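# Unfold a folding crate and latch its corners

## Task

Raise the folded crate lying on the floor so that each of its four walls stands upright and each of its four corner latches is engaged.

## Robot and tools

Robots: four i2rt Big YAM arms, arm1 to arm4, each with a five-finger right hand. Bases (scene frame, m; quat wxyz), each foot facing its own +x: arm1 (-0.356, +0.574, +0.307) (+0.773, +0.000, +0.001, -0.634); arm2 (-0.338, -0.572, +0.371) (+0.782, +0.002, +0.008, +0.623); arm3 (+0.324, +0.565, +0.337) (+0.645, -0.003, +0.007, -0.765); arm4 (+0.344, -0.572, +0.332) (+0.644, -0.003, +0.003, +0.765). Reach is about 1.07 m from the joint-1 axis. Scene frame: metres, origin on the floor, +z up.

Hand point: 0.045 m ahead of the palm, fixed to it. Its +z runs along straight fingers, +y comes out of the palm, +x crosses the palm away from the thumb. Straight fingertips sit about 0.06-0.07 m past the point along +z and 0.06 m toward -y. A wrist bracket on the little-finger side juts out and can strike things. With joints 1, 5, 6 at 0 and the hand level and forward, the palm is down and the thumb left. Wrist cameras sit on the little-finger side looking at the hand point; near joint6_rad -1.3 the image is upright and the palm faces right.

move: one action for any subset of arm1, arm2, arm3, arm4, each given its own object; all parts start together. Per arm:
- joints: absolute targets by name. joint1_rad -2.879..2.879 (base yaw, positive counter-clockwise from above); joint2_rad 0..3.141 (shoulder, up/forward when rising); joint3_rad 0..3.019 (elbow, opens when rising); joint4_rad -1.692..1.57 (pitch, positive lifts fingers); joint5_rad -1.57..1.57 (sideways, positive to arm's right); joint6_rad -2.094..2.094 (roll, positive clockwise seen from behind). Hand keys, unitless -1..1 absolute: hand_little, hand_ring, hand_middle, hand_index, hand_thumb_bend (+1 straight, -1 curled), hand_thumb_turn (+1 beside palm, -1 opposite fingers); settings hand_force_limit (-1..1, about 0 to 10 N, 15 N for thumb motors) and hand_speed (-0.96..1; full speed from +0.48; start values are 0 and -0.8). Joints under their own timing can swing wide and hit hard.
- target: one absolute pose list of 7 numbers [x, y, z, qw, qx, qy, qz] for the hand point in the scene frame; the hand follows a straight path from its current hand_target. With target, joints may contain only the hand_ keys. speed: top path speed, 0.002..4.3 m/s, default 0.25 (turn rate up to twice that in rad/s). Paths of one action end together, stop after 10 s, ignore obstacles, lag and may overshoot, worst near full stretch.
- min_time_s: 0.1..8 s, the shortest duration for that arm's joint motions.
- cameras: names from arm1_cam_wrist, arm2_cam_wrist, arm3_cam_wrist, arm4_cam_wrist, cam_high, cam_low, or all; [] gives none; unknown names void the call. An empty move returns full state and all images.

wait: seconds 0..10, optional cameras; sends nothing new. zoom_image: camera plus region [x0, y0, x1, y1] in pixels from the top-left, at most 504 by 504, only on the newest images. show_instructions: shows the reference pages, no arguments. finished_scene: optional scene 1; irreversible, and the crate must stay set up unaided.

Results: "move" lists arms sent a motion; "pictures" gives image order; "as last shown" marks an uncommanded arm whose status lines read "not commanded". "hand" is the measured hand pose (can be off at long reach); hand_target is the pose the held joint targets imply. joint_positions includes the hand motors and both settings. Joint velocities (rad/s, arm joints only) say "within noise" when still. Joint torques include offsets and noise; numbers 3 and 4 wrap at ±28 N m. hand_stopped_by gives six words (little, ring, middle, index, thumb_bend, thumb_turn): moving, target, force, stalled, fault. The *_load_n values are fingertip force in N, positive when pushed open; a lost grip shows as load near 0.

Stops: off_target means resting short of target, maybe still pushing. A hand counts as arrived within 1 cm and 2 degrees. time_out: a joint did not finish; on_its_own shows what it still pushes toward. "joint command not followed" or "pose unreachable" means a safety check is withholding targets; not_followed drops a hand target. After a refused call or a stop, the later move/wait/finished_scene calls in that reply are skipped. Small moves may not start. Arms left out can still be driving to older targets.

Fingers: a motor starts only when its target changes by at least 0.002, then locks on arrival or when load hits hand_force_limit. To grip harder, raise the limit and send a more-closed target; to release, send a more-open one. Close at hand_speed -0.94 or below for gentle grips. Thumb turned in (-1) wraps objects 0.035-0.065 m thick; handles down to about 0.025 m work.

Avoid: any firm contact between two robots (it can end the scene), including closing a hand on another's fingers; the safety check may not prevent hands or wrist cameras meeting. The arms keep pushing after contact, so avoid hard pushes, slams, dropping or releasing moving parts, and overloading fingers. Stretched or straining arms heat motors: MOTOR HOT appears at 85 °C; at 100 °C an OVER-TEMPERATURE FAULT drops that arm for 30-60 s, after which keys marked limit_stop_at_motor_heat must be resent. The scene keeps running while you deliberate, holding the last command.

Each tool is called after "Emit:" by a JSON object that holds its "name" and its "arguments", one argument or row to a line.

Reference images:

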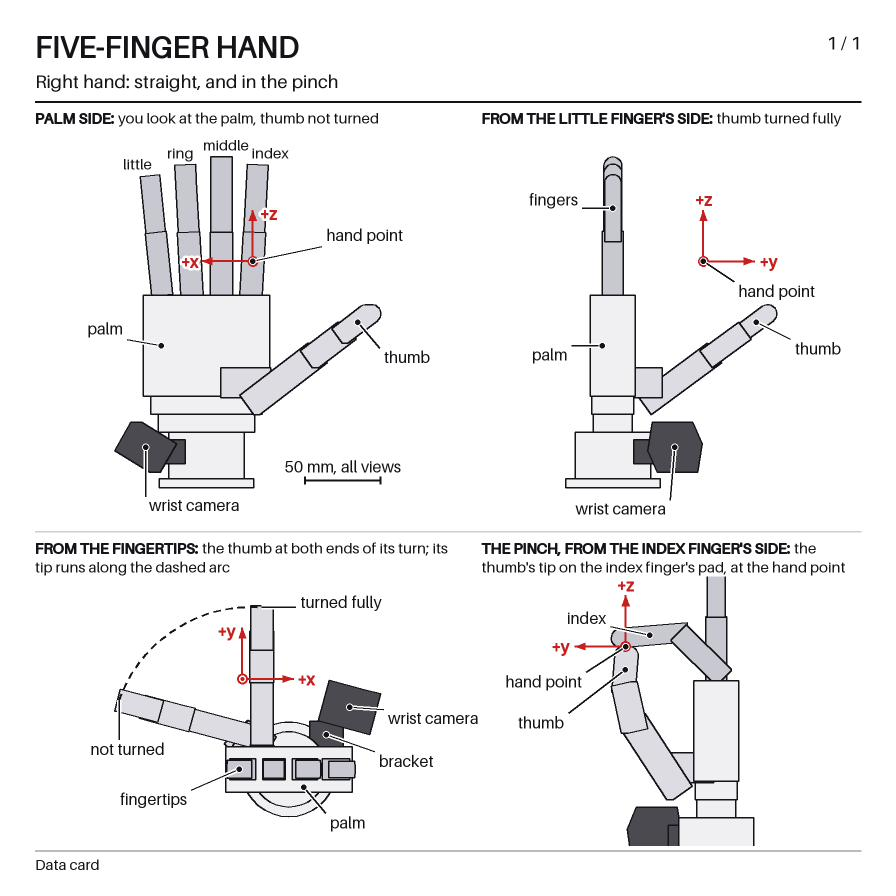

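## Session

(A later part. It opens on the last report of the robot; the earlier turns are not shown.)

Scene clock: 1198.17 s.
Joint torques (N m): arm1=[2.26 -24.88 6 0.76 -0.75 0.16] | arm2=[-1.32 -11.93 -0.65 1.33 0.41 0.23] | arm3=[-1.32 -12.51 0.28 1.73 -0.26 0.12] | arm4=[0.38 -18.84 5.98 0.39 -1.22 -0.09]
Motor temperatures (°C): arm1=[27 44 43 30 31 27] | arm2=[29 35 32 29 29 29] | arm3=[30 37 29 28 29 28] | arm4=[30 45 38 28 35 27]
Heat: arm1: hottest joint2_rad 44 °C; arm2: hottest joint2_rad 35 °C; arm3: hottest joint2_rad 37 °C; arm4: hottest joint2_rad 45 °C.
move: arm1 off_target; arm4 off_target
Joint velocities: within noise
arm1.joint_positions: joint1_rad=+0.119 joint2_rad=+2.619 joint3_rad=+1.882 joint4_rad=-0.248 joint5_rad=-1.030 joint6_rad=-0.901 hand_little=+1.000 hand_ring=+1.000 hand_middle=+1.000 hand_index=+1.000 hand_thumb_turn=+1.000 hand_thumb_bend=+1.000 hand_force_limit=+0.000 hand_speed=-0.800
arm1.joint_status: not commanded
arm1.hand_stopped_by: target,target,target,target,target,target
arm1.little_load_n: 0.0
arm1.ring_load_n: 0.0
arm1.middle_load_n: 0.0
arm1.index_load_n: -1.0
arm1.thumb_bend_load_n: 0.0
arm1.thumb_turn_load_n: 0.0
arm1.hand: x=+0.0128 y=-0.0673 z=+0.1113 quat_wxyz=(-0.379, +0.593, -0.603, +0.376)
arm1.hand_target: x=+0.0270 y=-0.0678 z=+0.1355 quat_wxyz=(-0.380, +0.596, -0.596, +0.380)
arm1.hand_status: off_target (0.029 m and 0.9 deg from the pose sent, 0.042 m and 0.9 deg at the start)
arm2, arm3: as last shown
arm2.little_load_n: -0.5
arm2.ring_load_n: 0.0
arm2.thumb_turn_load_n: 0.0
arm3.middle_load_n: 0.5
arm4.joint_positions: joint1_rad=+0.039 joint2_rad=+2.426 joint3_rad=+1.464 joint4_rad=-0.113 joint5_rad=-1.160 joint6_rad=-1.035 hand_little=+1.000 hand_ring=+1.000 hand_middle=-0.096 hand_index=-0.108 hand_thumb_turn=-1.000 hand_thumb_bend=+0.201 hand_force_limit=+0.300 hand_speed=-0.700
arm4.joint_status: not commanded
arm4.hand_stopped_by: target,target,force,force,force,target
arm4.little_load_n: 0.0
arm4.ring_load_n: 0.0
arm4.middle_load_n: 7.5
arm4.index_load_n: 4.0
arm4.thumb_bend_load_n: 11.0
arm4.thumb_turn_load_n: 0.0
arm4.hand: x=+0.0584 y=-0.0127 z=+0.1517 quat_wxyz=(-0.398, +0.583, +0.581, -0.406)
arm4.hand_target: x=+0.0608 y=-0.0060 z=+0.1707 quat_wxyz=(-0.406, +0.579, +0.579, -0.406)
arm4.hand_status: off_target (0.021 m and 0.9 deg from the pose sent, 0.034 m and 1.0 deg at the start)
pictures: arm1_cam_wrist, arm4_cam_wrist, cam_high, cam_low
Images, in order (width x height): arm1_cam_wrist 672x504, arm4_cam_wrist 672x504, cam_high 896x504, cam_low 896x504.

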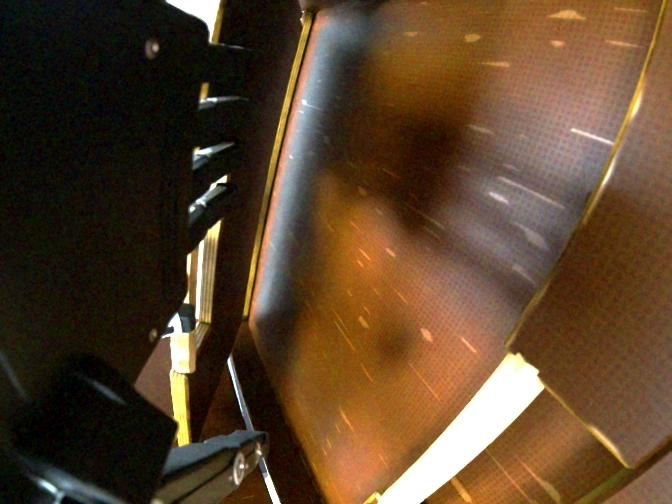

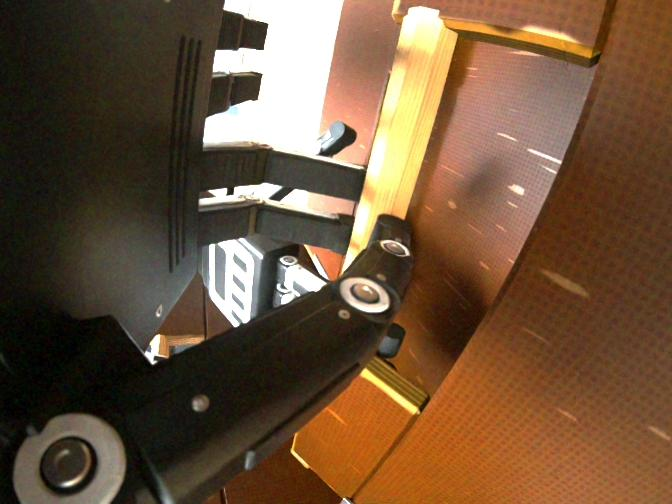

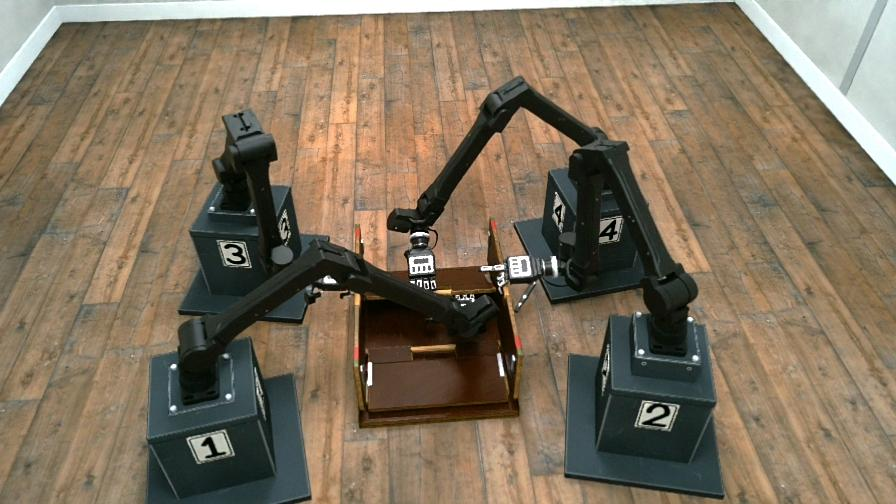

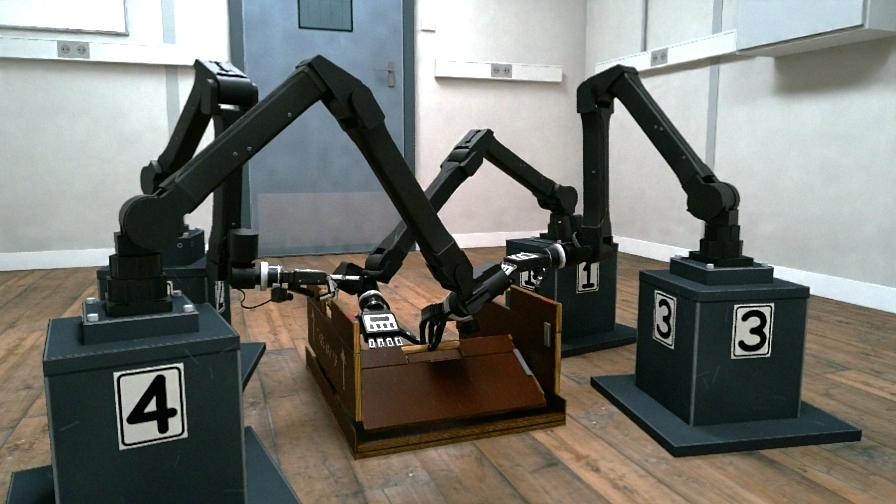

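Emit:
{"name": "move", "arguments": {
  "arm1": {"target": [0.035, -0.068, 0.150, 0.3799, -0.5964, 0.5964, -0.3799], "speed": 0.05},
  "arm4": {"target": [0.070, -0.006, 0.184, -0.4056, 0.5792, 0.5792, -0.4056], "speed": 0.03}
}}

Emit:
{"name": "move", "arguments": {
  "arm1": {"target": [0.045, -0.068, 0.164, 0.3799, -0.5964, 0.5964, -0.3799], "speed": 0.05},
  "arm4": {"target": [0.081, -0.006, 0.197, -0.4056, 0.5792, 0.5792, -0.4056], "speed": 0.03},
  "cameras": ["cam_low", "cam_high", "arm1_cam_wrist", "arm4_cam_wrist"]
}}

Scene clock: 1211.90 s.
Joint torques (N m): arm1=[2.26 -25 6 0.83 -0.7 0.15] | arm2=[-1.14 -12.1 -0.73 1.32 0.44 0.2] | arm3=[-1.2 -12.34 0.35 1.77 -0.28 0.11] | arm4=[0.15 -18.61 6.12 0.38 -1.18 -0.12]
Motor temperatures (°C): arm1=[27 44 42 30 31 27] | arm2=[29 35 32 29 29 29] | arm3=[30 37 29 28 29 28] | arm4=[30 43 38 28 35 27]
Heat: arm1: hottest joint2_rad 44 °C; arm2: hottest joint2_rad 35 °C; arm3: hottest joint2_rad 37 °C; arm4: hottest joint2_rad 43 °C.
move: arm1 off_target; arm4 off_target
Joint velocities: within noise
arm1.joint_positions: joint1_rad=+0.129 joint2_rad=+2.598 joint3_rad=+1.882 joint4_rad=-0.255 joint5_rad=-1.024 joint6_rad=-0.883 hand_little=+1.000 hand_ring=+1.000 hand_middle=+1.000 hand_index=+1.000 hand_thumb_turn=+1.000 hand_thumb_bend=+1.000 hand_force_limit=+0.000 hand_speed=-0.800
arm1.joint_status: not commanded
arm1.hand_stopped_by: target,target,target,target,target,target
arm1.little_load_n: 0.0
arm1.ring_load_n: 0.0
arm1.middle_load_n: -1.0
arm1.index_load_n: 0.0
arm1.thumb_bend_load_n: 0.0
arm1.thumb_turn_load_n: 0.0
arm1.hand: x=+0.0203 y=-0.0681 z=+0.1250 quat_wxyz=(-0.379, +0.592, -0.604, +0.375)
arm1.hand_target: x=+0.0350 y=-0.0678 z=+0.1495 quat_wxyz=(-0.380, +0.596, -0.596, +0.380)
arm1.hand_status: off_target (0.029 m and 1.1 deg from the pose sent, 0.045 m and 0.9 deg at the start)
arm2, arm3: as last shown
arm2.little_load_n: 0.0
arm2.middle_load_n: 6.5
arm2.thumb_turn_load_n: -0.5
arm4.joint_positions: joint1_rad=+0.026 joint2_rad=+2.396 joint3_rad=+1.455 joint4_rad=-0.164 joint5_rad=-1.168 joint6_rad=-1.067 hand_little=+1.000 hand_ring=+1.000 hand_middle=-0.096 hand_index=-0.108 hand_thumb_turn=-1.000 hand_thumb_bend=+0.201 hand_force_limit=+0.300 hand_speed=-0.700
arm4.joint_status: not commanded
arm4.hand_stopped_by: target,target,force,force,force,target
arm4.little_load_n: 0.0
arm4.ring_load_n: 0.0
arm4.middle_load_n: 8.0
arm4.index_load_n: 3.0
arm4.thumb_bend_load_n: 9.0
arm4.thumb_turn_load_n: 0.5
arm4.hand: x=+0.0663 y=-0.0127 z=+0.1655 quat_wxyz=(-0.398, +0.582, +0.581, -0.407)
arm4.hand_target: x=+0.0698 y=-0.0062 z=+0.1835 quat_wxyz=(-0.406, +0.579, +0.579, -0.406)
arm4.hand_status: off_target (0.020 m and 0.9 deg from the pose sent, 0.035 m and 0.9 deg at the start)
pictures: none

Scene clock: 1213.13 s.
Joint torques (N m): arm1=[2.43 -24.94 6.34 0.87 -0.63 0.15] | arm2=[-0.79 -12.04 -0.79 1.28 0.42 0.19] | arm3=[-1.73 -11.81 0.39 1.73 -0.23 0.11] | arm4=[0.09 -18.37 6.27 0.25 -1.12 -0.11]
Motor temperatures (°C): arm1=[27 44 42 30 31 27] | arm2=[29 35 32 29 29 29] | arm3=[30 37 29 28 29 28] | arm4=[30 43 38 28 35 27]
Heat: arm1: hottest joint2_rad 44 °C; arm2: hottest joint2_rad 35 °C; arm3: hottest joint2_rad 37 °C; arm4: hottest joint2_rad 43 °C.
move: arm1 off_target; arm4 off_target
Joint velocities: within noise
arm1.joint_positions: joint1_rad=+0.140 joint2_rad=+2.579 joint3_rad=+1.882 joint4_rad=-0.261 joint5_rad=-1.018 joint6_rad=-0.863 hand_little=+1.000 hand_ring=+1.000 hand_middle=+1.000 hand_index=+1.000 hand_thumb_turn=+1.000 hand_thumb_bend=+1.000 hand_force_limit=+0.000 hand_speed=-0.800
arm1.joint_status: not commanded
arm1.hand_stopped_by: target,target,target,target,target,target
arm1.little_load_n: 0.0
arm1.ring_load_n: 0.0
arm1.middle_load_n: -1.5
arm1.index_load_n: -0.5
arm1.thumb_bend_load_n: 0.0
arm1.thumb_turn_load_n: 0.0
arm1.hand: x=+0.0289 y=-0.0679 z=+0.1382 quat_wxyz=(-0.380, +0.591, -0.605, +0.375)
arm1.hand_target: x=+0.0450 y=-0.0677 z=+0.1635 quat_wxyz=(-0.380, +0.597, -0.596, +0.380)
arm1.hand_status: off_target (0.030 m and 1.3 deg from the pose sent, 0.046 m and 1.1 deg at the start)
arm2, arm3: as last shown
arm2.middle_load_n: 6.0
arm4.joint_positions: joint1_rad=+0.010 joint2_rad=+2.365 joint3_rad=+1.449 joint4_rad=-0.226 joint5_rad=-1.178 joint6_rad=-1.106 hand_little=+1.000 hand_ring=+1.000 hand_middle=-0.096 hand_index=-0.108 hand_thumb_turn=-1.000 hand_thumb_bend=+0.201 hand_force_limit=+0.300 hand_speed=-0.700
arm4.joint_status: not commanded
arm4.hand_stopped_by: target,target,force,force,force,target
arm4.little_load_n: 0.0
arm4.ring_load_n: 0.0
arm4.middle_load_n: 7.5
arm4.index_load_n: 1.5
arm4.thumb_bend_load_n: 6.5
arm4.thumb_turn_load_n: 0.5
arm4.hand: x=+0.0760 y=-0.0125 z=+0.1802 quat_wxyz=(-0.398, +0.581, +0.581, -0.408)
arm4.hand_target: x=+0.0809 y=-0.0061 z=+0.1966 quat_wxyz=(-0.406, +0.579, +0.579, -0.406)
arm4.hand_status: off_target (0.019 m and 1.0 deg from the pose sent, 0.035 m and 0.9 deg at the start)
pictures: arm1_cam_wrist, arm4_cam_wrist, cam_high, cam_low
Images, in order (width x height): arm1_cam_wrist 672x504, arm4_cam_wrist 672x504, cam_high 896x504, cam_low 896x504.

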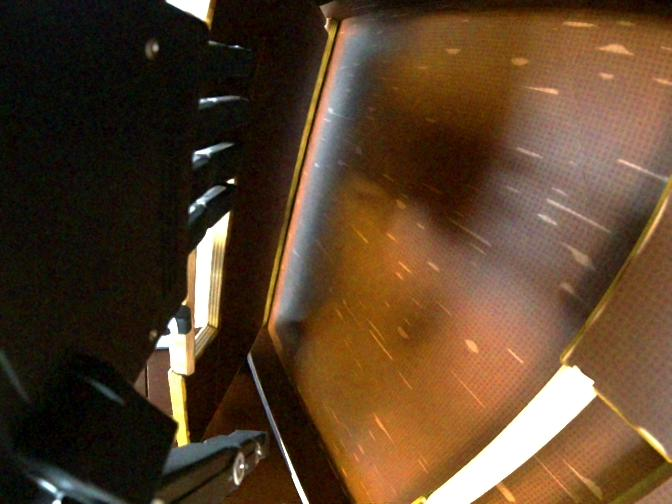

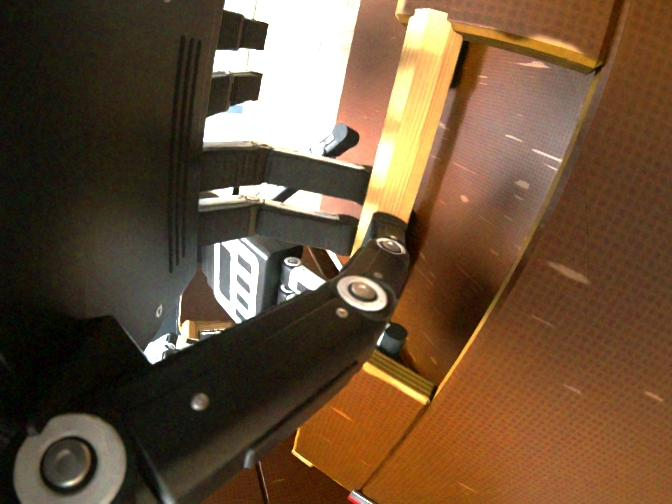

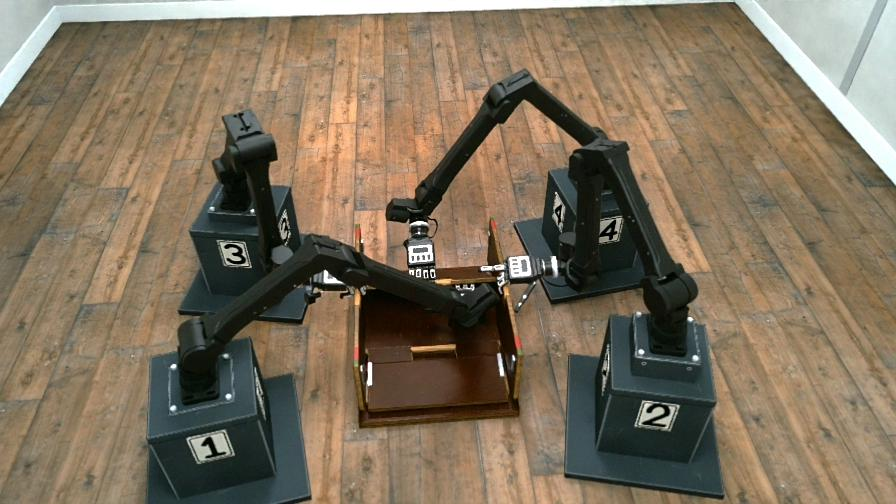

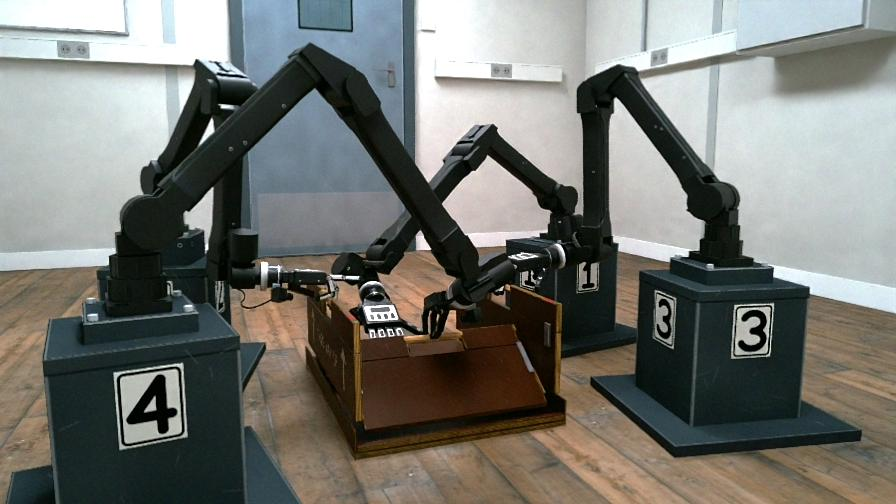

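Emit:
{"name": "move", "arguments": {
  "arm4": {"target": [0.081, -0.006, 0.197, -0.3374, 0.6214, 0.6214, -0.3374], "speed": 0.08}
}}

Emit:
{"name": "move", "arguments": {
  "arm4": {"target": [0.079, -0.006, 0.197, -0.2706, 0.6533, 0.6533, -0.2706], "speed": 0.08},
  "cameras": ["cam_low", "cam_high", "arm1_cam_wrist", "arm4_cam_wrist"]
}}

Scene clock: 1247.50 s.
Joint torques (N m): arm1=[2.2 -24.53 6.38 0.9 -0.64 0.14] | arm2=[-2.26 -11.69 -0.81 1.42 0.39 0.18] | arm3=[-1.14 -12.16 0.31 1.7 -0.26 0.11] | arm4=[0.38 -17.26 8.23 -0.18 -0.39 -0.07]
Motor temperatures (°C): arm1=[27 51 40 30 31 27] | arm2=[29 35 31 29 29 29] | arm3=[30 37 29 28 29 28] | arm4=[30 42 38 28 34 27]
Heat: arm1: hottest joint2_rad 51 °C; arm2: hottest joint2_rad 35 °C; arm3: hottest joint2_rad 37 °C; arm4: hottest joint2_rad 42 °C.
move: arm4 off_target
Joint velocities: within noise
arm1, arm2, arm3: as last shown
arm1.joint_positions: joint1_rad=+0.144 joint2_rad=+2.574 joint3_rad=+1.882 joint4_rad=-0.261 joint5_rad=-1.018 joint6_rad=-0.862 hand_little=+1.000 hand_ring=+1.000 hand_middle=+1.000 hand_index=+1.000 hand_thumb_turn=+1.000 hand_thumb_bend=+1.000 hand_force_limit=+0.000 hand_speed=-0.800
arm1.middle_load_n: -0.5
arm1.index_load_n: 0.0
arm1.thumb_turn_load_n: -0.5
arm1.hand: x=+0.0316 y=-0.0680 z=+0.1420 quat_wxyz=(-0.380, +0.593, -0.603, +0.376)
arm1.hand_target: x=+0.0449 y=-0.0678 z=+0.1635 quat_wxyz=(-0.380, +0.596, -0.596, +0.380)
arm2.thumb_turn_load_n: 0.0
arm3.thumb_turn_load_n: 0.0
arm4.joint_positions: joint1_rad=+0.057 joint2_rad=+2.304 joint3_rad=+1.471 joint4_rad=-0.409 joint5_rad=-0.966 joint6_rad=-1.183 hand_little=+1.000 hand_ring=+1.000 hand_middle=-0.096 hand_index=-0.108 hand_thumb_turn=-1.000 hand_thumb_bend=+0.199 hand_force_limit=+0.300 hand_speed=-0.700
arm4.joint_status: not commanded
arm4.hand_stopped_by: target,target,force,force,force,target
arm4.little_load_n: 0.0
arm4.ring_load_n: -0.5
arm4.middle_load_n: 6.5
arm4.index_load_n: 0.0
arm4.thumb_bend_load_n: 1.5
arm4.thumb_turn_load_n: 0.0
arm4.hand: x=+0.0771 y=-0.0137 z=+0.1856 quat_wxyz=(-0.337, +0.618, +0.623, -0.342)
arm4.hand_target: x=+0.0809 y=-0.0060 z=+0.1970 quat_wxyz=(-0.338, +0.621, +0.621, -0.337)
arm4.hand_status: off_target (0.014 m and 0.7 deg from the pose sent, 0.019 m and 12.5 deg at the start)
pictures: none

Scene clock: 1249.37 s.
Joint torques (N m): arm1=[2.14 -24.53 6.38 0.88 -0.63 0.14] | arm2=[-1.26 -11.58 -0.85 1.32 0.43 0.22] | arm3=[-0.97 -12.34 0.46 1.8 -0.25 0.14] | arm4=[0.26 -17.49 8.75 -0.36 -0.11 -0.11]
Motor temperatures (°C): arm1=[27 51 40 30 31 27] | arm2=[29 35 31 29 29 29] | arm3=[30 37 29 28 29 28] | arm4=[30 42 38 28 34 27]
Heat: arm1: hottest joint2_rad 51 °C; arm2: hottest joint2_rad 35 °C; arm3: hottest joint2_rad 37 °C; arm4: hottest joint2_rad 42 °C.
move: arm4 off_target
Joint velocities: within noise
arm1, arm2, arm3: as last shown
arm1.joint_positions: joint1_rad=+0.144 joint2_rad=+2.573 joint3_rad=+1.882 joint4_rad=-0.261 joint5_rad=-1.018 joint6_rad=-0.862 hand_little=+1.000 hand_ring=+1.000 hand_middle=+1.000 hand_index=+1.000 hand_thumb_turn=+1.000 hand_thumb_bend=+1.000 hand_force_limit=+0.000 hand_speed=-0.800
arm1.hand: x=+0.0320 y=-0.0681 z=+0.1426 quat_wxyz=(-0.380, +0.593, -0.602, +0.376)
arm1.hand_target: x=+0.0449 y=-0.0678 z=+0.1637 quat_wxyz=(-0.380, +0.596, -0.596, +0.380)
arm2.little_load_n: -0.5
arm4.joint_positions: joint1_rad=+0.118 joint2_rad=+2.281 joint3_rad=+1.517 joint4_rad=-0.530 joint5_rad=-0.758 joint6_rad=-1.187 hand_little=+1.000 hand_ring=+1.000 hand_middle=-0.096 hand_index=-0.108 hand_thumb_turn=-1.000 hand_thumb_bend=+0.198 hand_force_limit=+0.300 hand_speed=-0.700
arm4.joint_status: not commanded
arm4.hand_stopped_by: target,target,force,force,force,target
arm4.little_load_n: -0.5
arm4.ring_load_n: 0.0
arm4.middle_load_n: 4.5
arm4.index_load_n: 0.0
arm4.thumb_bend_load_n: 0.0
arm4.thumb_turn_load_n: 0.0
arm4.hand: x=+0.0732 y=-0.0134 z=+0.1860 quat_wxyz=(-0.271, +0.648, +0.655, -0.277)
arm4.hand_target: x=+0.0791 y=-0.0062 z=+0.1969 quat_wxyz=(-0.271, +0.653, +0.653, -0.271)
arm4.hand_status: off_target (0.014 m and 0.9 deg from the pose sent, 0.014 m and 12.4 deg at the start)
pictures: arm1_cam_wrist, arm4_cam_wrist, cam_high, cam_low
Images, in order (width x height): arm1_cam_wrist 672x504, arm4_cam_wrist 672x504, cam_high 896x504, cam_low 896x504.

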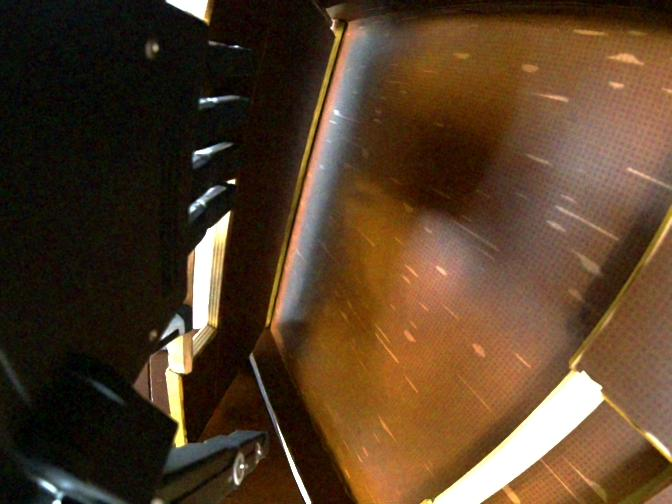

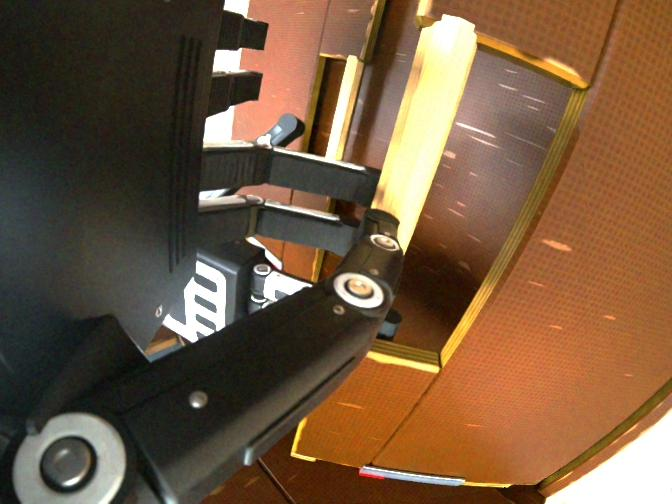

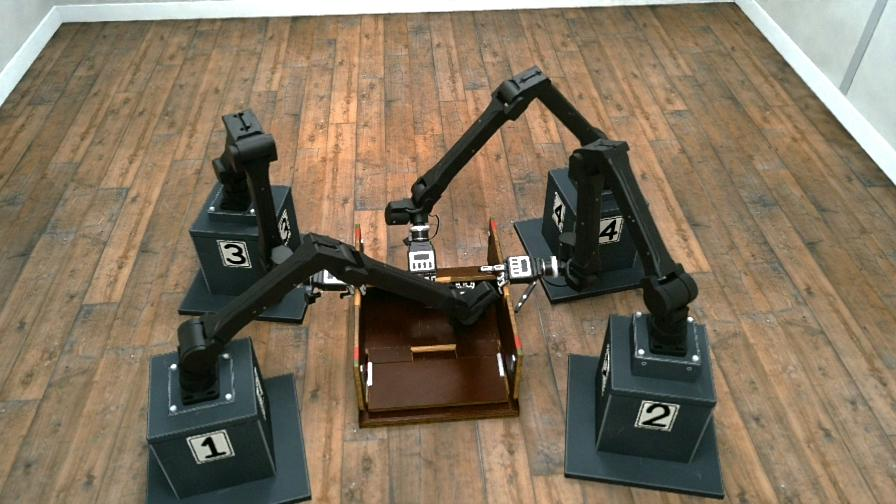

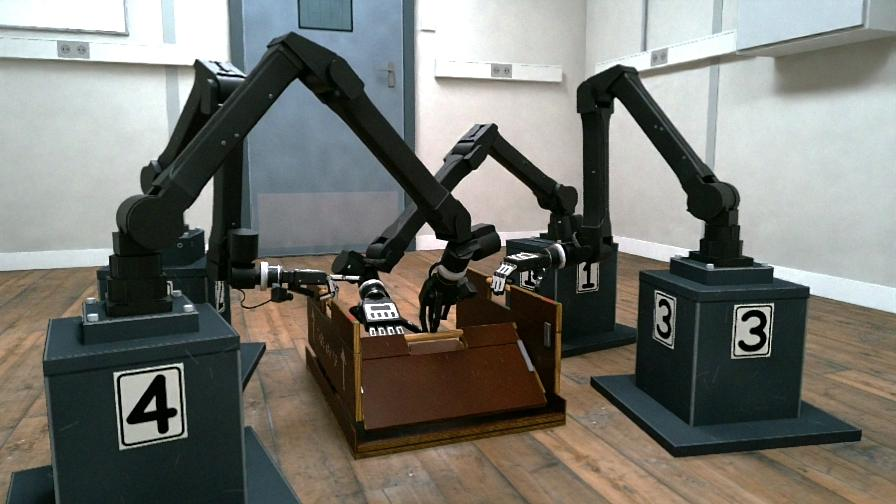

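Emit:
{"name": "move", "arguments": {
  "arm4": {"joints": {"hand_index": 0.2, "hand_middle": 0.2, "hand_ring": 0.3, "hand_thumb_bend": 0.7, "hand_speed": 0.0}}
}}

Emit:
{"name": "move", "arguments": {
  "arm4": {"target": [0.095, -0.006, 0.178, -0.2706, 0.6533, 0.6533, -0.2706], "speed": 0.06},
  "cameras": ["cam_low", "cam_high", "arm1_cam_wrist", "arm4_cam_wrist"]
}}

Scene clock: 1261.73 s.
Joint torques (N m): arm1=[2.2 -24.35 7.08 1.09 -1.47 0.14] | arm2=[-1.61 -11.81 -0.68 1.5 0.4 0.26] | arm3=[-1.44 -12.1 0.31 1.87 -0.25 0.11] | arm4=[0.67 -17.2 8.64 0.27 -0.49 -0.1]
Motor temperatures (°C): arm1=[27 50 40 30 31 27] | arm2=[29 35 31 29 29 29] | arm3=[30 37 29 28 29 28] | arm4=[30 41 38 28 33 27]
Heat: arm1: hottest joint2_rad 50 °C; arm2: hottest joint2_rad 35 °C; arm3: hottest joint2_rad 37 °C; arm4: hottest joint2_rad 41 °C.
move: arm4 done
Joint velocities: within noise
arm1, arm2, arm3: as last shown
arm1.joint_positions: joint1_rad=+0.142 joint2_rad=+2.573 joint3_rad=+1.873 joint4_rad=-0.266 joint5_rad=-0.999 joint6_rad=-0.862 hand_little=+1.000 hand_ring=+1.000 hand_middle=+1.000 hand_index=+1.000 hand_thumb_turn=+1.000 hand_thumb_bend=+1.000 hand_force_limit=+0.000 hand_speed=-0.800
arm1.middle_load_n: -4.5
arm1.index_load_n: -1.0
arm1.hand: x=+0.0274 y=-0.0664 z=+0.1366 quat_wxyz=(-0.374, +0.591, -0.611, +0.370)
arm1.hand_target: x=+0.0448 y=-0.0678 z=+0.1635 quat_wxyz=(-0.380, +0.596, -0.596, +0.380)
arm2.little_load_n: 0.0
arm4.joint_positions: joint1_rad=+0.113 joint2_rad=+2.280 joint3_rad=+1.518 joint4_rad=-0.547 joint5_rad=-0.750 joint6_rad=-1.187 hand_little=+1.000 hand_ring=+0.300 hand_middle=+0.200 hand_index=+0.200 hand_thumb_turn=-1.000 hand_thumb_bend=+0.700 hand_force_limit=+0.300 hand_speed=+0.000
arm4.joint_status: all done
arm4.hand_stopped_by: target,target,target,target,target,target
arm4.little_load_n: 0.0
arm4.ring_load_n: 0.0
arm4.middle_load_n: 0.0
arm4.index_load_n: 0.0
arm4.thumb_bend_load_n: 0.0
arm4.thumb_turn_load_n: 0.0
arm4.hand: x=+0.0781 y=-0.0148 z=+0.1860 quat_wxyz=(-0.265, +0.654, +0.653, -0.276)
arm4.hand_target: x=+0.0789 y=-0.0061 z=+0.1969 quat_wxyz=(-0.271, +0.653, +0.653, -0.271)
arm4.hand_status: not commanded
pictures: none

Scene clock: 1262.73 s.
Joint torques (N m): arm1=[2.26 -24.41 7.09 1.05 -1.45 0.14] | arm2=[-1.85 -12.34 -0.88 1.4 0.45 0.19] | arm3=[-1.38 -12.04 0.35 1.78 -0.27 0.13] | arm4=[-0.21 -14.97 7.95 0.79 -0.45 -0.28]
Motor temperatures (°C): arm1=[27 50 40 30 31 27] | arm2=[29 35 31 29 29 29] | arm3=[30 37 29 28 29 28] | arm4=[30 41 38 28 33 27]
Heat: arm1: hottest joint2_rad 50 °C; arm2: hottest joint2_rad 35 °C; arm3: hottest joint2_rad 37 °C; arm4: hottest joint2_rad 41 °C.
move: arm4 off_target
Joint velocities: within noise
arm1, arm2, arm3: as last shown
arm1.index_load_n: 0.0
arm1.thumb_turn_load_n: 0.0
arm2.little_load_n: -0.5
arm2.thumb_turn_load_n: -0.5
arm4.joint_positions: joint1_rad=+0.099 joint2_rad=+2.280 joint3_rad=+1.518 joint4_rad=-0.547 joint5_rad=-0.757 joint6_rad=-1.201 hand_little=+1.000 hand_ring=+0.300 hand_middle=+0.200 hand_index=+0.200 hand_thumb_turn=-1.000 hand_thumb_bend=+0.700 hand_force_limit=+0.300 hand_speed=+0.000
arm4.joint_status: not commanded
arm4.hand_stopped_by: target,target,target,target,target,target
arm4.little_load_n: 0.0
arm4.ring_load_n: 0.0
arm4.middle_load_n: 1.5
arm4.index_load_n: 0.0
arm4.thumb_bend_load_n: 0.0
arm4.thumb_turn_load_n: 0.0
arm4.hand: x=+0.0849 y=-0.0108 z=+0.1864 quat_wxyz=(-0.270, +0.652, +0.653, -0.275)
arm4.hand_target: x=+0.0950 y=-0.0062 z=+0.1782 quat_wxyz=(-0.271, +0.653, +0.653, -0.271)
arm4.hand_status: off_target (0.014 m and 0.5 deg from the pose sent, 0.021 m and 0.9 deg at the start)
pictures: arm1_cam_wrist, arm4_cam_wrist, cam_high, cam_low
Images, in order (width x height): arm1_cam_wrist 672x504, arm4_cam_wrist 672x504, cam_high 896x504, cam_low 896x504.

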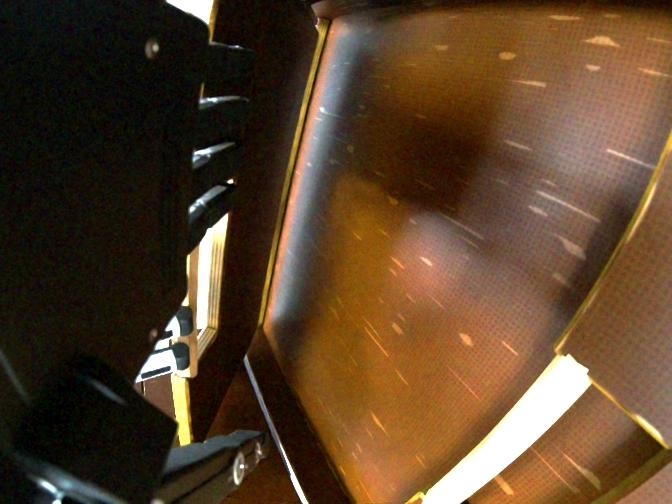

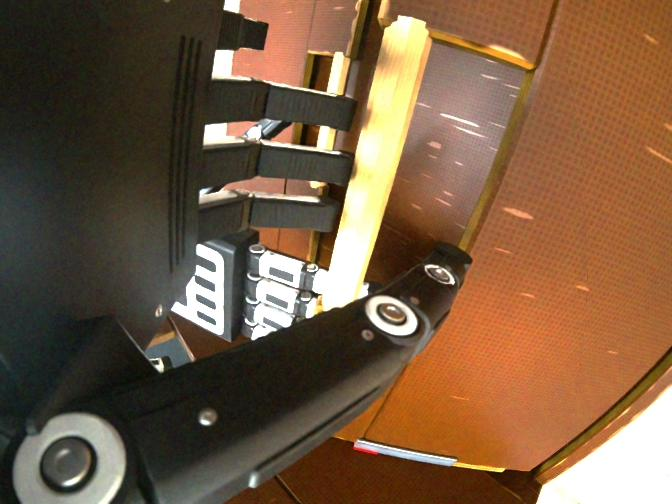

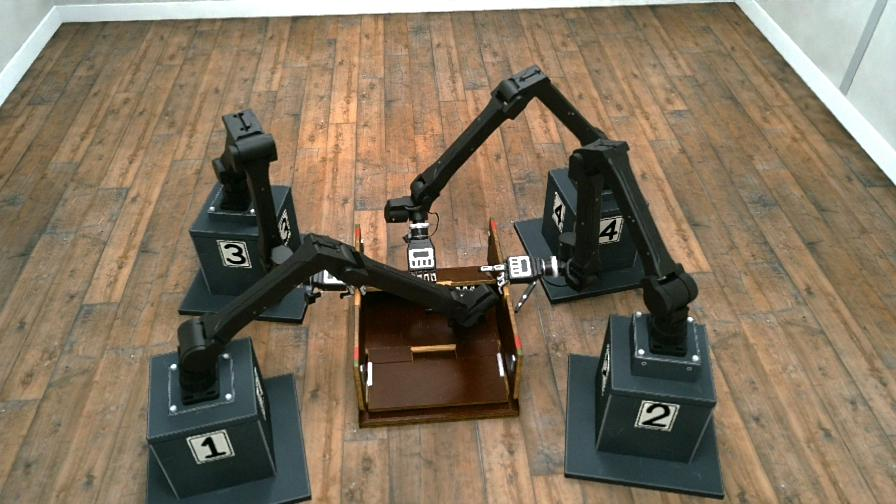

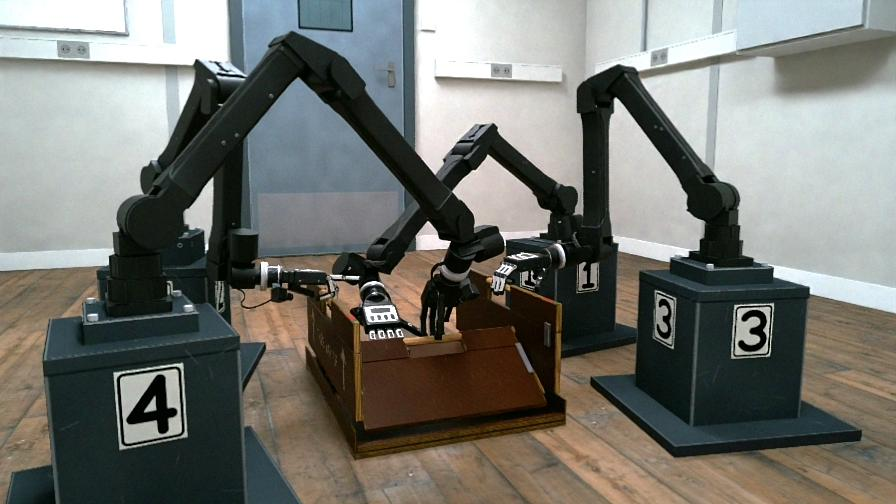

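Emit:
{"name": "move", "arguments": {
  "arm4": {"target": [0.096, -0.006, 0.160, -0.2706, 0.6533, 0.6533, -0.2706], "speed": 0.06},
  "cameras": ["cam_low", "arm4_cam_wrist"]
}}

Scene clock: 1265.80 s.
Joint torques (N m): arm1=[2.26 -24.47 7.08 1.06 -1.46 0.14] | arm2=[-1.67 -12.34 -0.85 1.51 0.42 0.23] | arm3=[-1.61 -11.93 0.43 1.72 -0.24 0.11] | arm4=[-0.15 -14.27 8.14 1.06 -0.33 -0.24]
Motor temperatures (°C): arm1=[27 49 41 30 32 27] | arm2=[29 35 31 29 29 29] | arm3=[30 37 29 28 29 28] | arm4=[30 41 38 28 33 27]
Heat: arm1: hottest joint2_rad 49 °C; arm2: hottest joint2_rad 35 °C; arm3: hottest joint2_rad 37 °C; arm4: hottest joint2_rad 41 °C.
move: arm4 off_target
Joint velocities: within noise
arm1: as last shown
arm1.index_load_n: -0.5
arm1.thumb_turn_load_n: -0.5
arm2.joint_positions: joint1_rad=-0.886 joint2_rad=+2.408 joint3_rad=+0.705 joint4_rad=+1.575 joint5_rad=-1.057 joint6_rad=-0.184 hand_little=-1.000 hand_ring=+1.000 hand_middle=-0.299 hand_index=-0.300 hand_thumb_turn=+1.000 hand_thumb_bend=+1.000 hand_force_limit=+0.000 hand_speed=-0.600
arm2.joint_status: not commanded
arm2.hand_stopped_by: target,fault,target,target,target,target
arm2.little_load_n: -0.5
arm2.ring_load_n: 0.0
arm2.middle_load_n: 6.0
arm2.index_load_n: 0.0
arm2.thumb_bend_load_n: 0.0
arm2.thumb_turn_load_n: 0.0
arm2.hand: x=-0.0240 y=-0.2168 z=+0.2354 quat_wxyz=(-0.681, +0.731, +0.003, +0.036)
arm2.hand_target: x=-0.0288 y=-0.2296 z=+0.2226 quat_wxyz=(-0.673, +0.738, -0.028, +0.026)
arm2.hand_status: not commanded
arm3.joint_positions: joint1_rad=-0.933 joint2_rad=+2.278 joint3_rad=+0.685 joint4_rad=+1.413 joint5_rad=-1.111 joint6_rad=-0.161 hand_little=-1.000 hand_ring=+0.116 hand_middle=+0.090 hand_index=+0.090 hand_thumb_turn=+1.000 hand_thumb_bend=+1.000 hand_force_limit=-0.300 hand_speed=-0.700
arm3.joint_status: not commanded
arm3.hand_stopped_by: target,force,force,force,target,target
arm3.little_load_n: 0.0
arm3.ring_load_n: 0.0
arm3.middle_load_n: 0.5
arm3.index_load_n: 0.0
arm3.thumb_bend_load_n: 0.0
arm3.thumb_turn_load_n: 0.0
arm3.hand: x=+0.0137 y=+0.2049 z=+0.2421 quat_wxyz=(+0.000, +0.010, -0.737, +0.676)
arm3.hand_target: x=+0.0131 y=+0.2119 z=+0.2361 quat_wxyz=(+0.000, +0.000, -0.737, +0.675)
arm3.hand_status: not commanded
arm4.joint_positions: joint1_rad=+0.096 joint2_rad=+2.303 joint3_rad=+1.518 joint4_rad=-0.527 joint5_rad=-0.760 joint6_rad=-1.208 hand_little=+1.000 hand_ring=+0.300 hand_middle=+0.200 hand_index=+0.200 hand_thumb_turn=-1.000 hand_thumb_bend=+0.700 hand_force_limit=+0.300 hand_speed=+0.000
arm4.joint_status: not commanded
arm4.hand_stopped_by: target,target,target,target,target,target
arm4.little_load_n: 0.0
arm4.ring_load_n: 0.0
arm4.middle_load_n: 0.5
arm4.index_load_n: 0.5
arm4.thumb_bend_load_n: 0.0
arm4.thumb_turn_load_n: 0.0
arm4.hand: x=+0.0869 y=-0.0113 z=+0.1731 quat_wxyz=(-0.270, +0.651, +0.653, -0.275)
arm4.hand_target: x=+0.0961 y=-0.0065 z=+0.1603 quat_wxyz=(-0.271, +0.653, +0.653, -0.271)
arm4.hand_status: off_target (0.017 m and 0.6 deg from the pose sent, 0.029 m and 0.5 deg at the start)
pictures: arm4_cam_wrist, cam_low
Images, in order (width x height): arm4_cam_wrist 672x504, cam_low 896x504.

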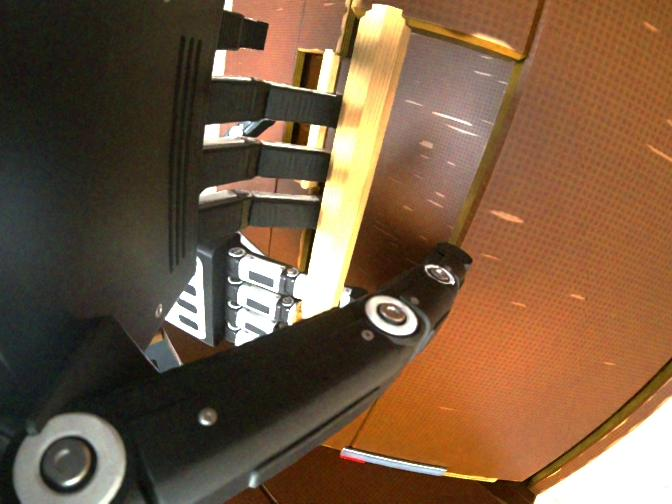

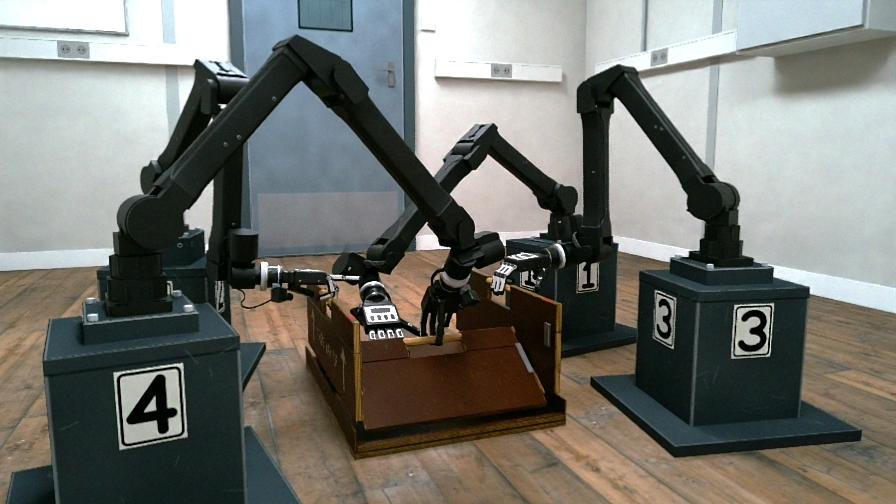

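Emit:
{"name": "move", "arguments": {
  "arm4": {"joints": {"hand_index": -0.25, "hand_middle": -0.25, "hand_ring": -0.25, "hand_speed": -0.6, "hand_force_limit": -0.3}},
  "cameras": ["cam_low", "arm4_cam_wrist"]
}}

Scene clock: 1269.57 s.
Joint torques (N m): arm1=[2.14 -24.18 7.1 1.07 -0.95 0.14] | arm2=[-1.79 -11.87 -0.73 1.44 0.43 0.18] | arm3=[-1.38 -12.4 0.35 1.8 -0.27 0.11] | arm4=[-0.79 -14.33 8.16 0.62 0.13 -0.16]
Motor temperatures (°C): arm1=[27 49 41 30 32 27] | arm2=[29 35 31 29 29 29] | arm3=[30 37 29 28 29 28] | arm4=[30 42 38 28 33 27]
Heat: arm1: hottest joint2_rad 49 °C; arm2: hottest joint2_rad 35 °C; arm3: hottest joint2_rad 37 °C; arm4: hottest joint2_rad 42 °C.
move: arm4 off_target
Joint velocities: within noise
arm1, arm2, arm3: as last shown
arm1.joint_positions: joint1_rad=+0.144 joint2_rad=+2.569 joint3_rad=+1.873 joint4_rad=-0.266 joint5_rad=-1.010 joint6_rad=-0.862 hand_little=+1.000 hand_ring=+1.000 hand_middle=+1.000 hand_index=+1.000 hand_thumb_turn=+1.000 hand_thumb_bend=+1.000 hand_force_limit=+0.000 hand_speed=-0.800
arm1.little_load_n: -0.5
arm1.middle_load_n: -1.0
arm1.index_load_n: 0.0
arm1.hand: x=+0.0300 y=-0.0652 z=+0.1405 quat_wxyz=(-0.379, +0.592, -0.607, +0.372)
arm1.hand_target: x=+0.0449 y=-0.0677 z=+0.1635 quat_wxyz=(-0.380, +0.596, -0.596, +0.380)
arm3.middle_load_n: 0.0
arm3.thumb_turn_load_n: -0.5
arm4.joint_positions: joint1_rad=+0.105 joint2_rad=+2.303 joint3_rad=+1.518 joint4_rad=-0.516 joint5_rad=-0.771 joint6_rad=-1.216 hand_little=+1.000 hand_ring=-0.061 hand_middle=-0.016 hand_index=+0.023 hand_thumb_turn=-1.000 hand_thumb_bend=+0.700 hand_force_limit=-0.300 hand_speed=-0.600
arm4.joint_status: hand_ring off_target (ended at -0.061, target -0.250); hand_middle off_target (ended at -0.016, target -0.250); hand_index off_target (ended at +0.023, target -0.250); the others done
arm4.hand_stopped_by: target,force,force,force,target,target
arm4.little_load_n: 0.0
arm4.ring_load_n: 4.5
arm4.middle_load_n: 0.0
arm4.index_load_n: 0.0
arm4.thumb_bend_load_n: 0.0
arm4.thumb_turn_load_n: 0.0
arm4.hand: x=+0.0798 y=-0.0112 z=+0.1739 quat_wxyz=(-0.277, +0.642, +0.659, -0.278)
arm4.hand_target: x=+0.0961 y=-0.0065 z=+0.1604 quat_wxyz=(-0.271, +0.653, +0.653, -0.271)
arm4.hand_status: not commanded
pictures: arm4_cam_wrist, cam_low
Images, in order (width x height): arm4_cam_wrist 672x504, cam_low 896x504.

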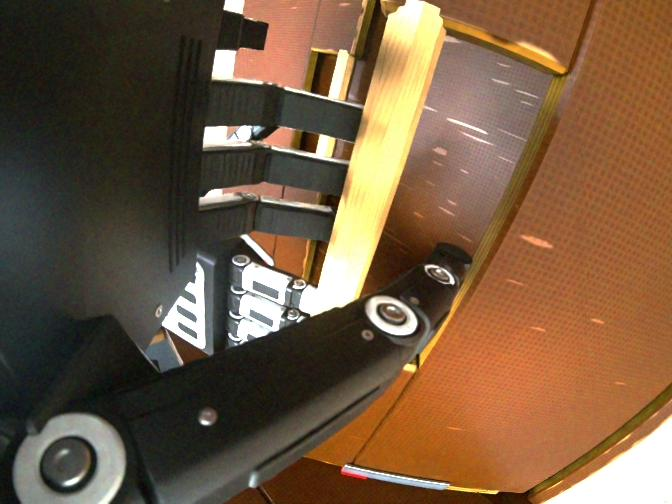

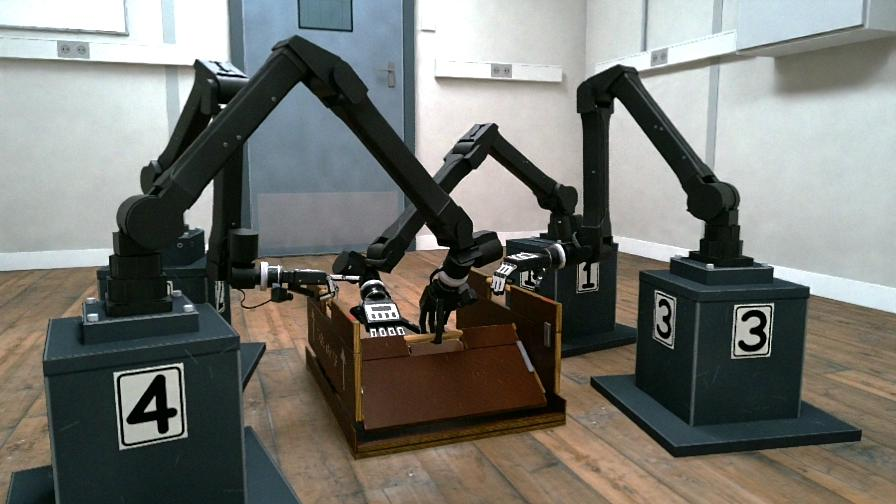

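Emit:
{"name": "move", "arguments": {
  "arm4": {"joints": {"hand_index": 0.25, "hand_middle": 0.25, "hand_ring": 0.25, "hand_speed": 0.0}}
}}

Emit:
{"name": "move", "arguments": {
  "arm4": {"target": [0.104, -0.006, 0.148, -0.2706, 0.6533, 0.6533, -0.2706], "speed": 0.08},
  "cameras": ["cam_low", "arm4_cam_wrist"]
}}

Scene clock: 1277.90 s.
Joint torques (N m): arm1=[2.14 -24.12 7.31 1.16 -1.32 0.14] | arm2=[-1.61 -12.16 -0.7 1.4 0.42 0.17] | arm3=[-1.32 -12.51 0.4 1.8 -0.27 0.13] | arm4=[0.38 -14.62 8.1 0.62 -0.46 -0.16]
Motor temperatures (°C): arm1=[27 50 42 30 32 27] | arm2=[29 35 31 29 29 29] | arm3=[30 37 29 28 29 28] | arm4=[30 42 38 28 33 27]
Heat: arm1: hottest joint2_rad 50 °C; arm2: hottest joint2_rad 35 °C; arm3: hottest joint2_rad 37 °C; arm4: hottest joint2_rad 42 °C.
move: arm4 done
Joint velocities: within noise
arm1, arm2, arm3: as last shown
arm1.joint_positions: joint1_rad=+0.144 joint2_rad=+2.569 joint3_rad=+1.870 joint4_rad=-0.268 joint5_rad=-1.002 joint6_rad=-0.862 hand_little=+1.000 hand_ring=+1.000 hand_middle=+0.999 hand_index=+1.000 hand_thumb_turn=+1.000 hand_thumb_bend=+1.000 hand_force_limit=+0.000 hand_speed=-0.800
arm1.little_load_n: 0.0
arm1.middle_load_n: -4.5
arm1.thumb_turn_load_n: 0.0
arm1.hand: x=+0.0284 y=-0.0646 z=+0.1383 quat_wxyz=(-0.376, +0.591, -0.610, +0.369)
arm1.hand_target: x=+0.0450 y=-0.0677 z=+0.1635 quat_wxyz=(-0.380, +0.596, -0.596, +0.380)
arm2.little_load_n: 0.0
arm3.middle_load_n: 0.5
arm4.joint_positions: joint1_rad=+0.089 joint2_rad=+2.307 joint3_rad=+1.518 joint4_rad=-0.516 joint5_rad=-0.757 joint6_rad=-1.216 hand_little=+1.000 hand_ring=+0.250 hand_middle=+0.250 hand_index=+0.250 hand_thumb_turn=-1.000 hand_thumb_bend=+0.700 hand_force_limit=-0.300 hand_speed=+0.000
arm4.joint_status: all done
arm4.hand_stopped_by: target,target,target,target,target,target
arm4.little_load_n: 0.0
arm4.ring_load_n: 0.5
arm4.middle_load_n: 0.0
arm4.index_load_n: 0.0
arm4.thumb_bend_load_n: 0.0
arm4.thumb_turn_load_n: 0.0
arm4.hand: x=+0.0912 y=-0.0072 z=+0.1703 quat_wxyz=(-0.275, +0.650, +0.655, -0.271)
arm4.hand_target: x=+0.0961 y=-0.0065 z=+0.1603 quat_wxyz=(-0.270, +0.653, +0.653, -0.271)
arm4.hand_status: not commanded
pictures: none

Scene clock: 1278.87 s.
Joint torques (N m): arm1=[2.2 -24.18 7.32 1.17 -1.31 0.14] | arm2=[-1.32 -11.63 -0.69 1.52 0.39 0.19] | arm3=[-1.26 -11.93 0.42 1.78 -0.26 0.12] | arm4=[-0.32 -14.04 7.98 0.98 -0.46 -0.22]
Motor temperatures (°C): arm1=[27 50 42 30 32 27] | arm2=[29 35 31 29 29 29] | arm3=[30 37 29 28 29 28] | arm4=[30 42 38 28 33 27]
Heat: arm1: hottest joint2_rad 50 °C; arm2: hottest joint2_rad 35 °C; arm3: hottest joint2_rad 37 °C; arm4: hottest joint2_rad 42 °C.
move: arm4 off_target
Joint velocities: within noise
arm1.joint_positions: joint1_rad=+0.144 joint2_rad=+2.569 joint3_rad=+1.870 joint4_rad=-0.268 joint5_rad=-1.002 joint6_rad=-0.862 hand_little=+1.000 hand_ring=+1.000 hand_middle=+0.999 hand_index=+1.000 hand_thumb_turn=+1.000 hand_thumb_bend=+1.000 hand_force_limit=+0.000 hand_speed=-0.800
arm1.joint_status: not commanded
arm1.hand_stopped_by: target,target,target,target,target,target
arm1.little_load_n: 0.0
arm1.ring_load_n: 0.0
arm1.middle_load_n: -4.5
arm1.index_load_n: 0.0
arm1.thumb_bend_load_n: 0.0
arm1.thumb_turn_load_n: 0.0
arm1.hand: x=+0.0284 y=-0.0646 z=+0.1383 quat_wxyz=(-0.376, +0.591, -0.610, +0.369)
arm1.hand_target: x=+0.0450 y=-0.0677 z=+0.1635 quat_wxyz=(-0.380, +0.596, -0.596, +0.380)
arm1.hand_status: not commanded
arm2, arm3: as last shown
arm4.joint_positions: joint1_rad=+0.084 joint2_rad=+2.322 joint3_rad=+1.518 joint4_rad=-0.516 joint5_rad=-0.760 joint6_rad=-1.228 hand_little=+1.000 hand_ring=+0.250 hand_middle=+0.250 hand_index=+0.250 hand_thumb_turn=-1.000 hand_thumb_bend=+0.700 hand_force_limit=-0.300 hand_speed=+0.000
arm4.joint_status: not commanded
arm4.hand_stopped_by: target,target,target,target,target,target
arm4.little_load_n: 0.0
arm4.ring_load_n: 1.0
arm4.middle_load_n: 0.0
arm4.index_load_n: 0.0
arm4.thumb_bend_load_n: 0.0
arm4.thumb_turn_load_n: 0.0
arm4.hand: x=+0.0945 y=-0.0099 z=+0.1617 quat_wxyz=(-0.272, +0.650, +0.655, -0.273)
arm4.hand_target: x=+0.1041 y=-0.0065 z=+0.1483 quat_wxyz=(-0.271, +0.653, +0.653, -0.271)
arm4.hand_status: off_target (0.017 m and 0.6 deg from the pose sent, 0.026 m and 0.6 deg at the start)
pictures: arm4_cam_wrist, cam_low
Images, in order (width x height): arm4_cam_wrist 672x504, cam_low 896x504.

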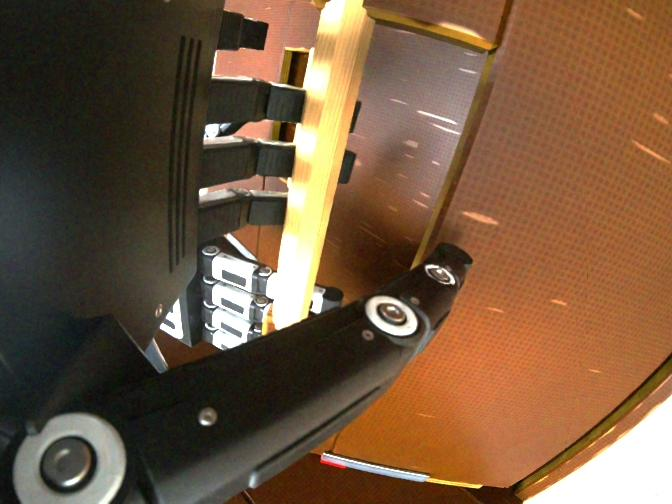

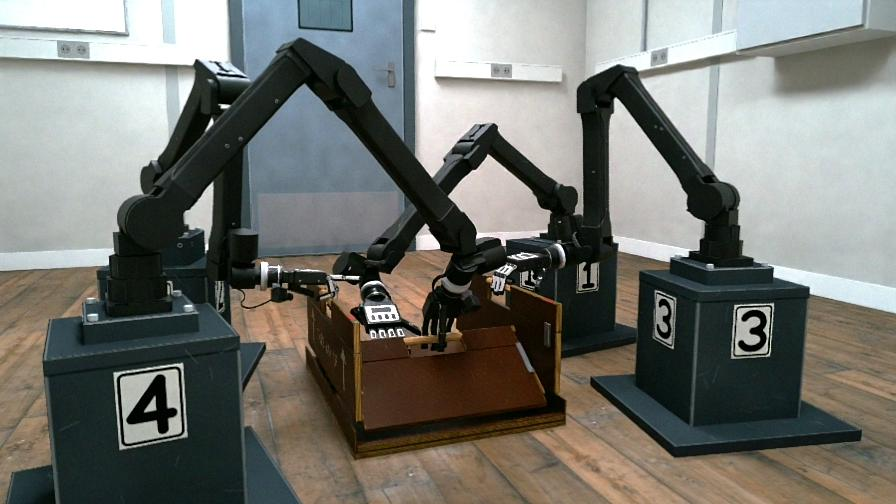

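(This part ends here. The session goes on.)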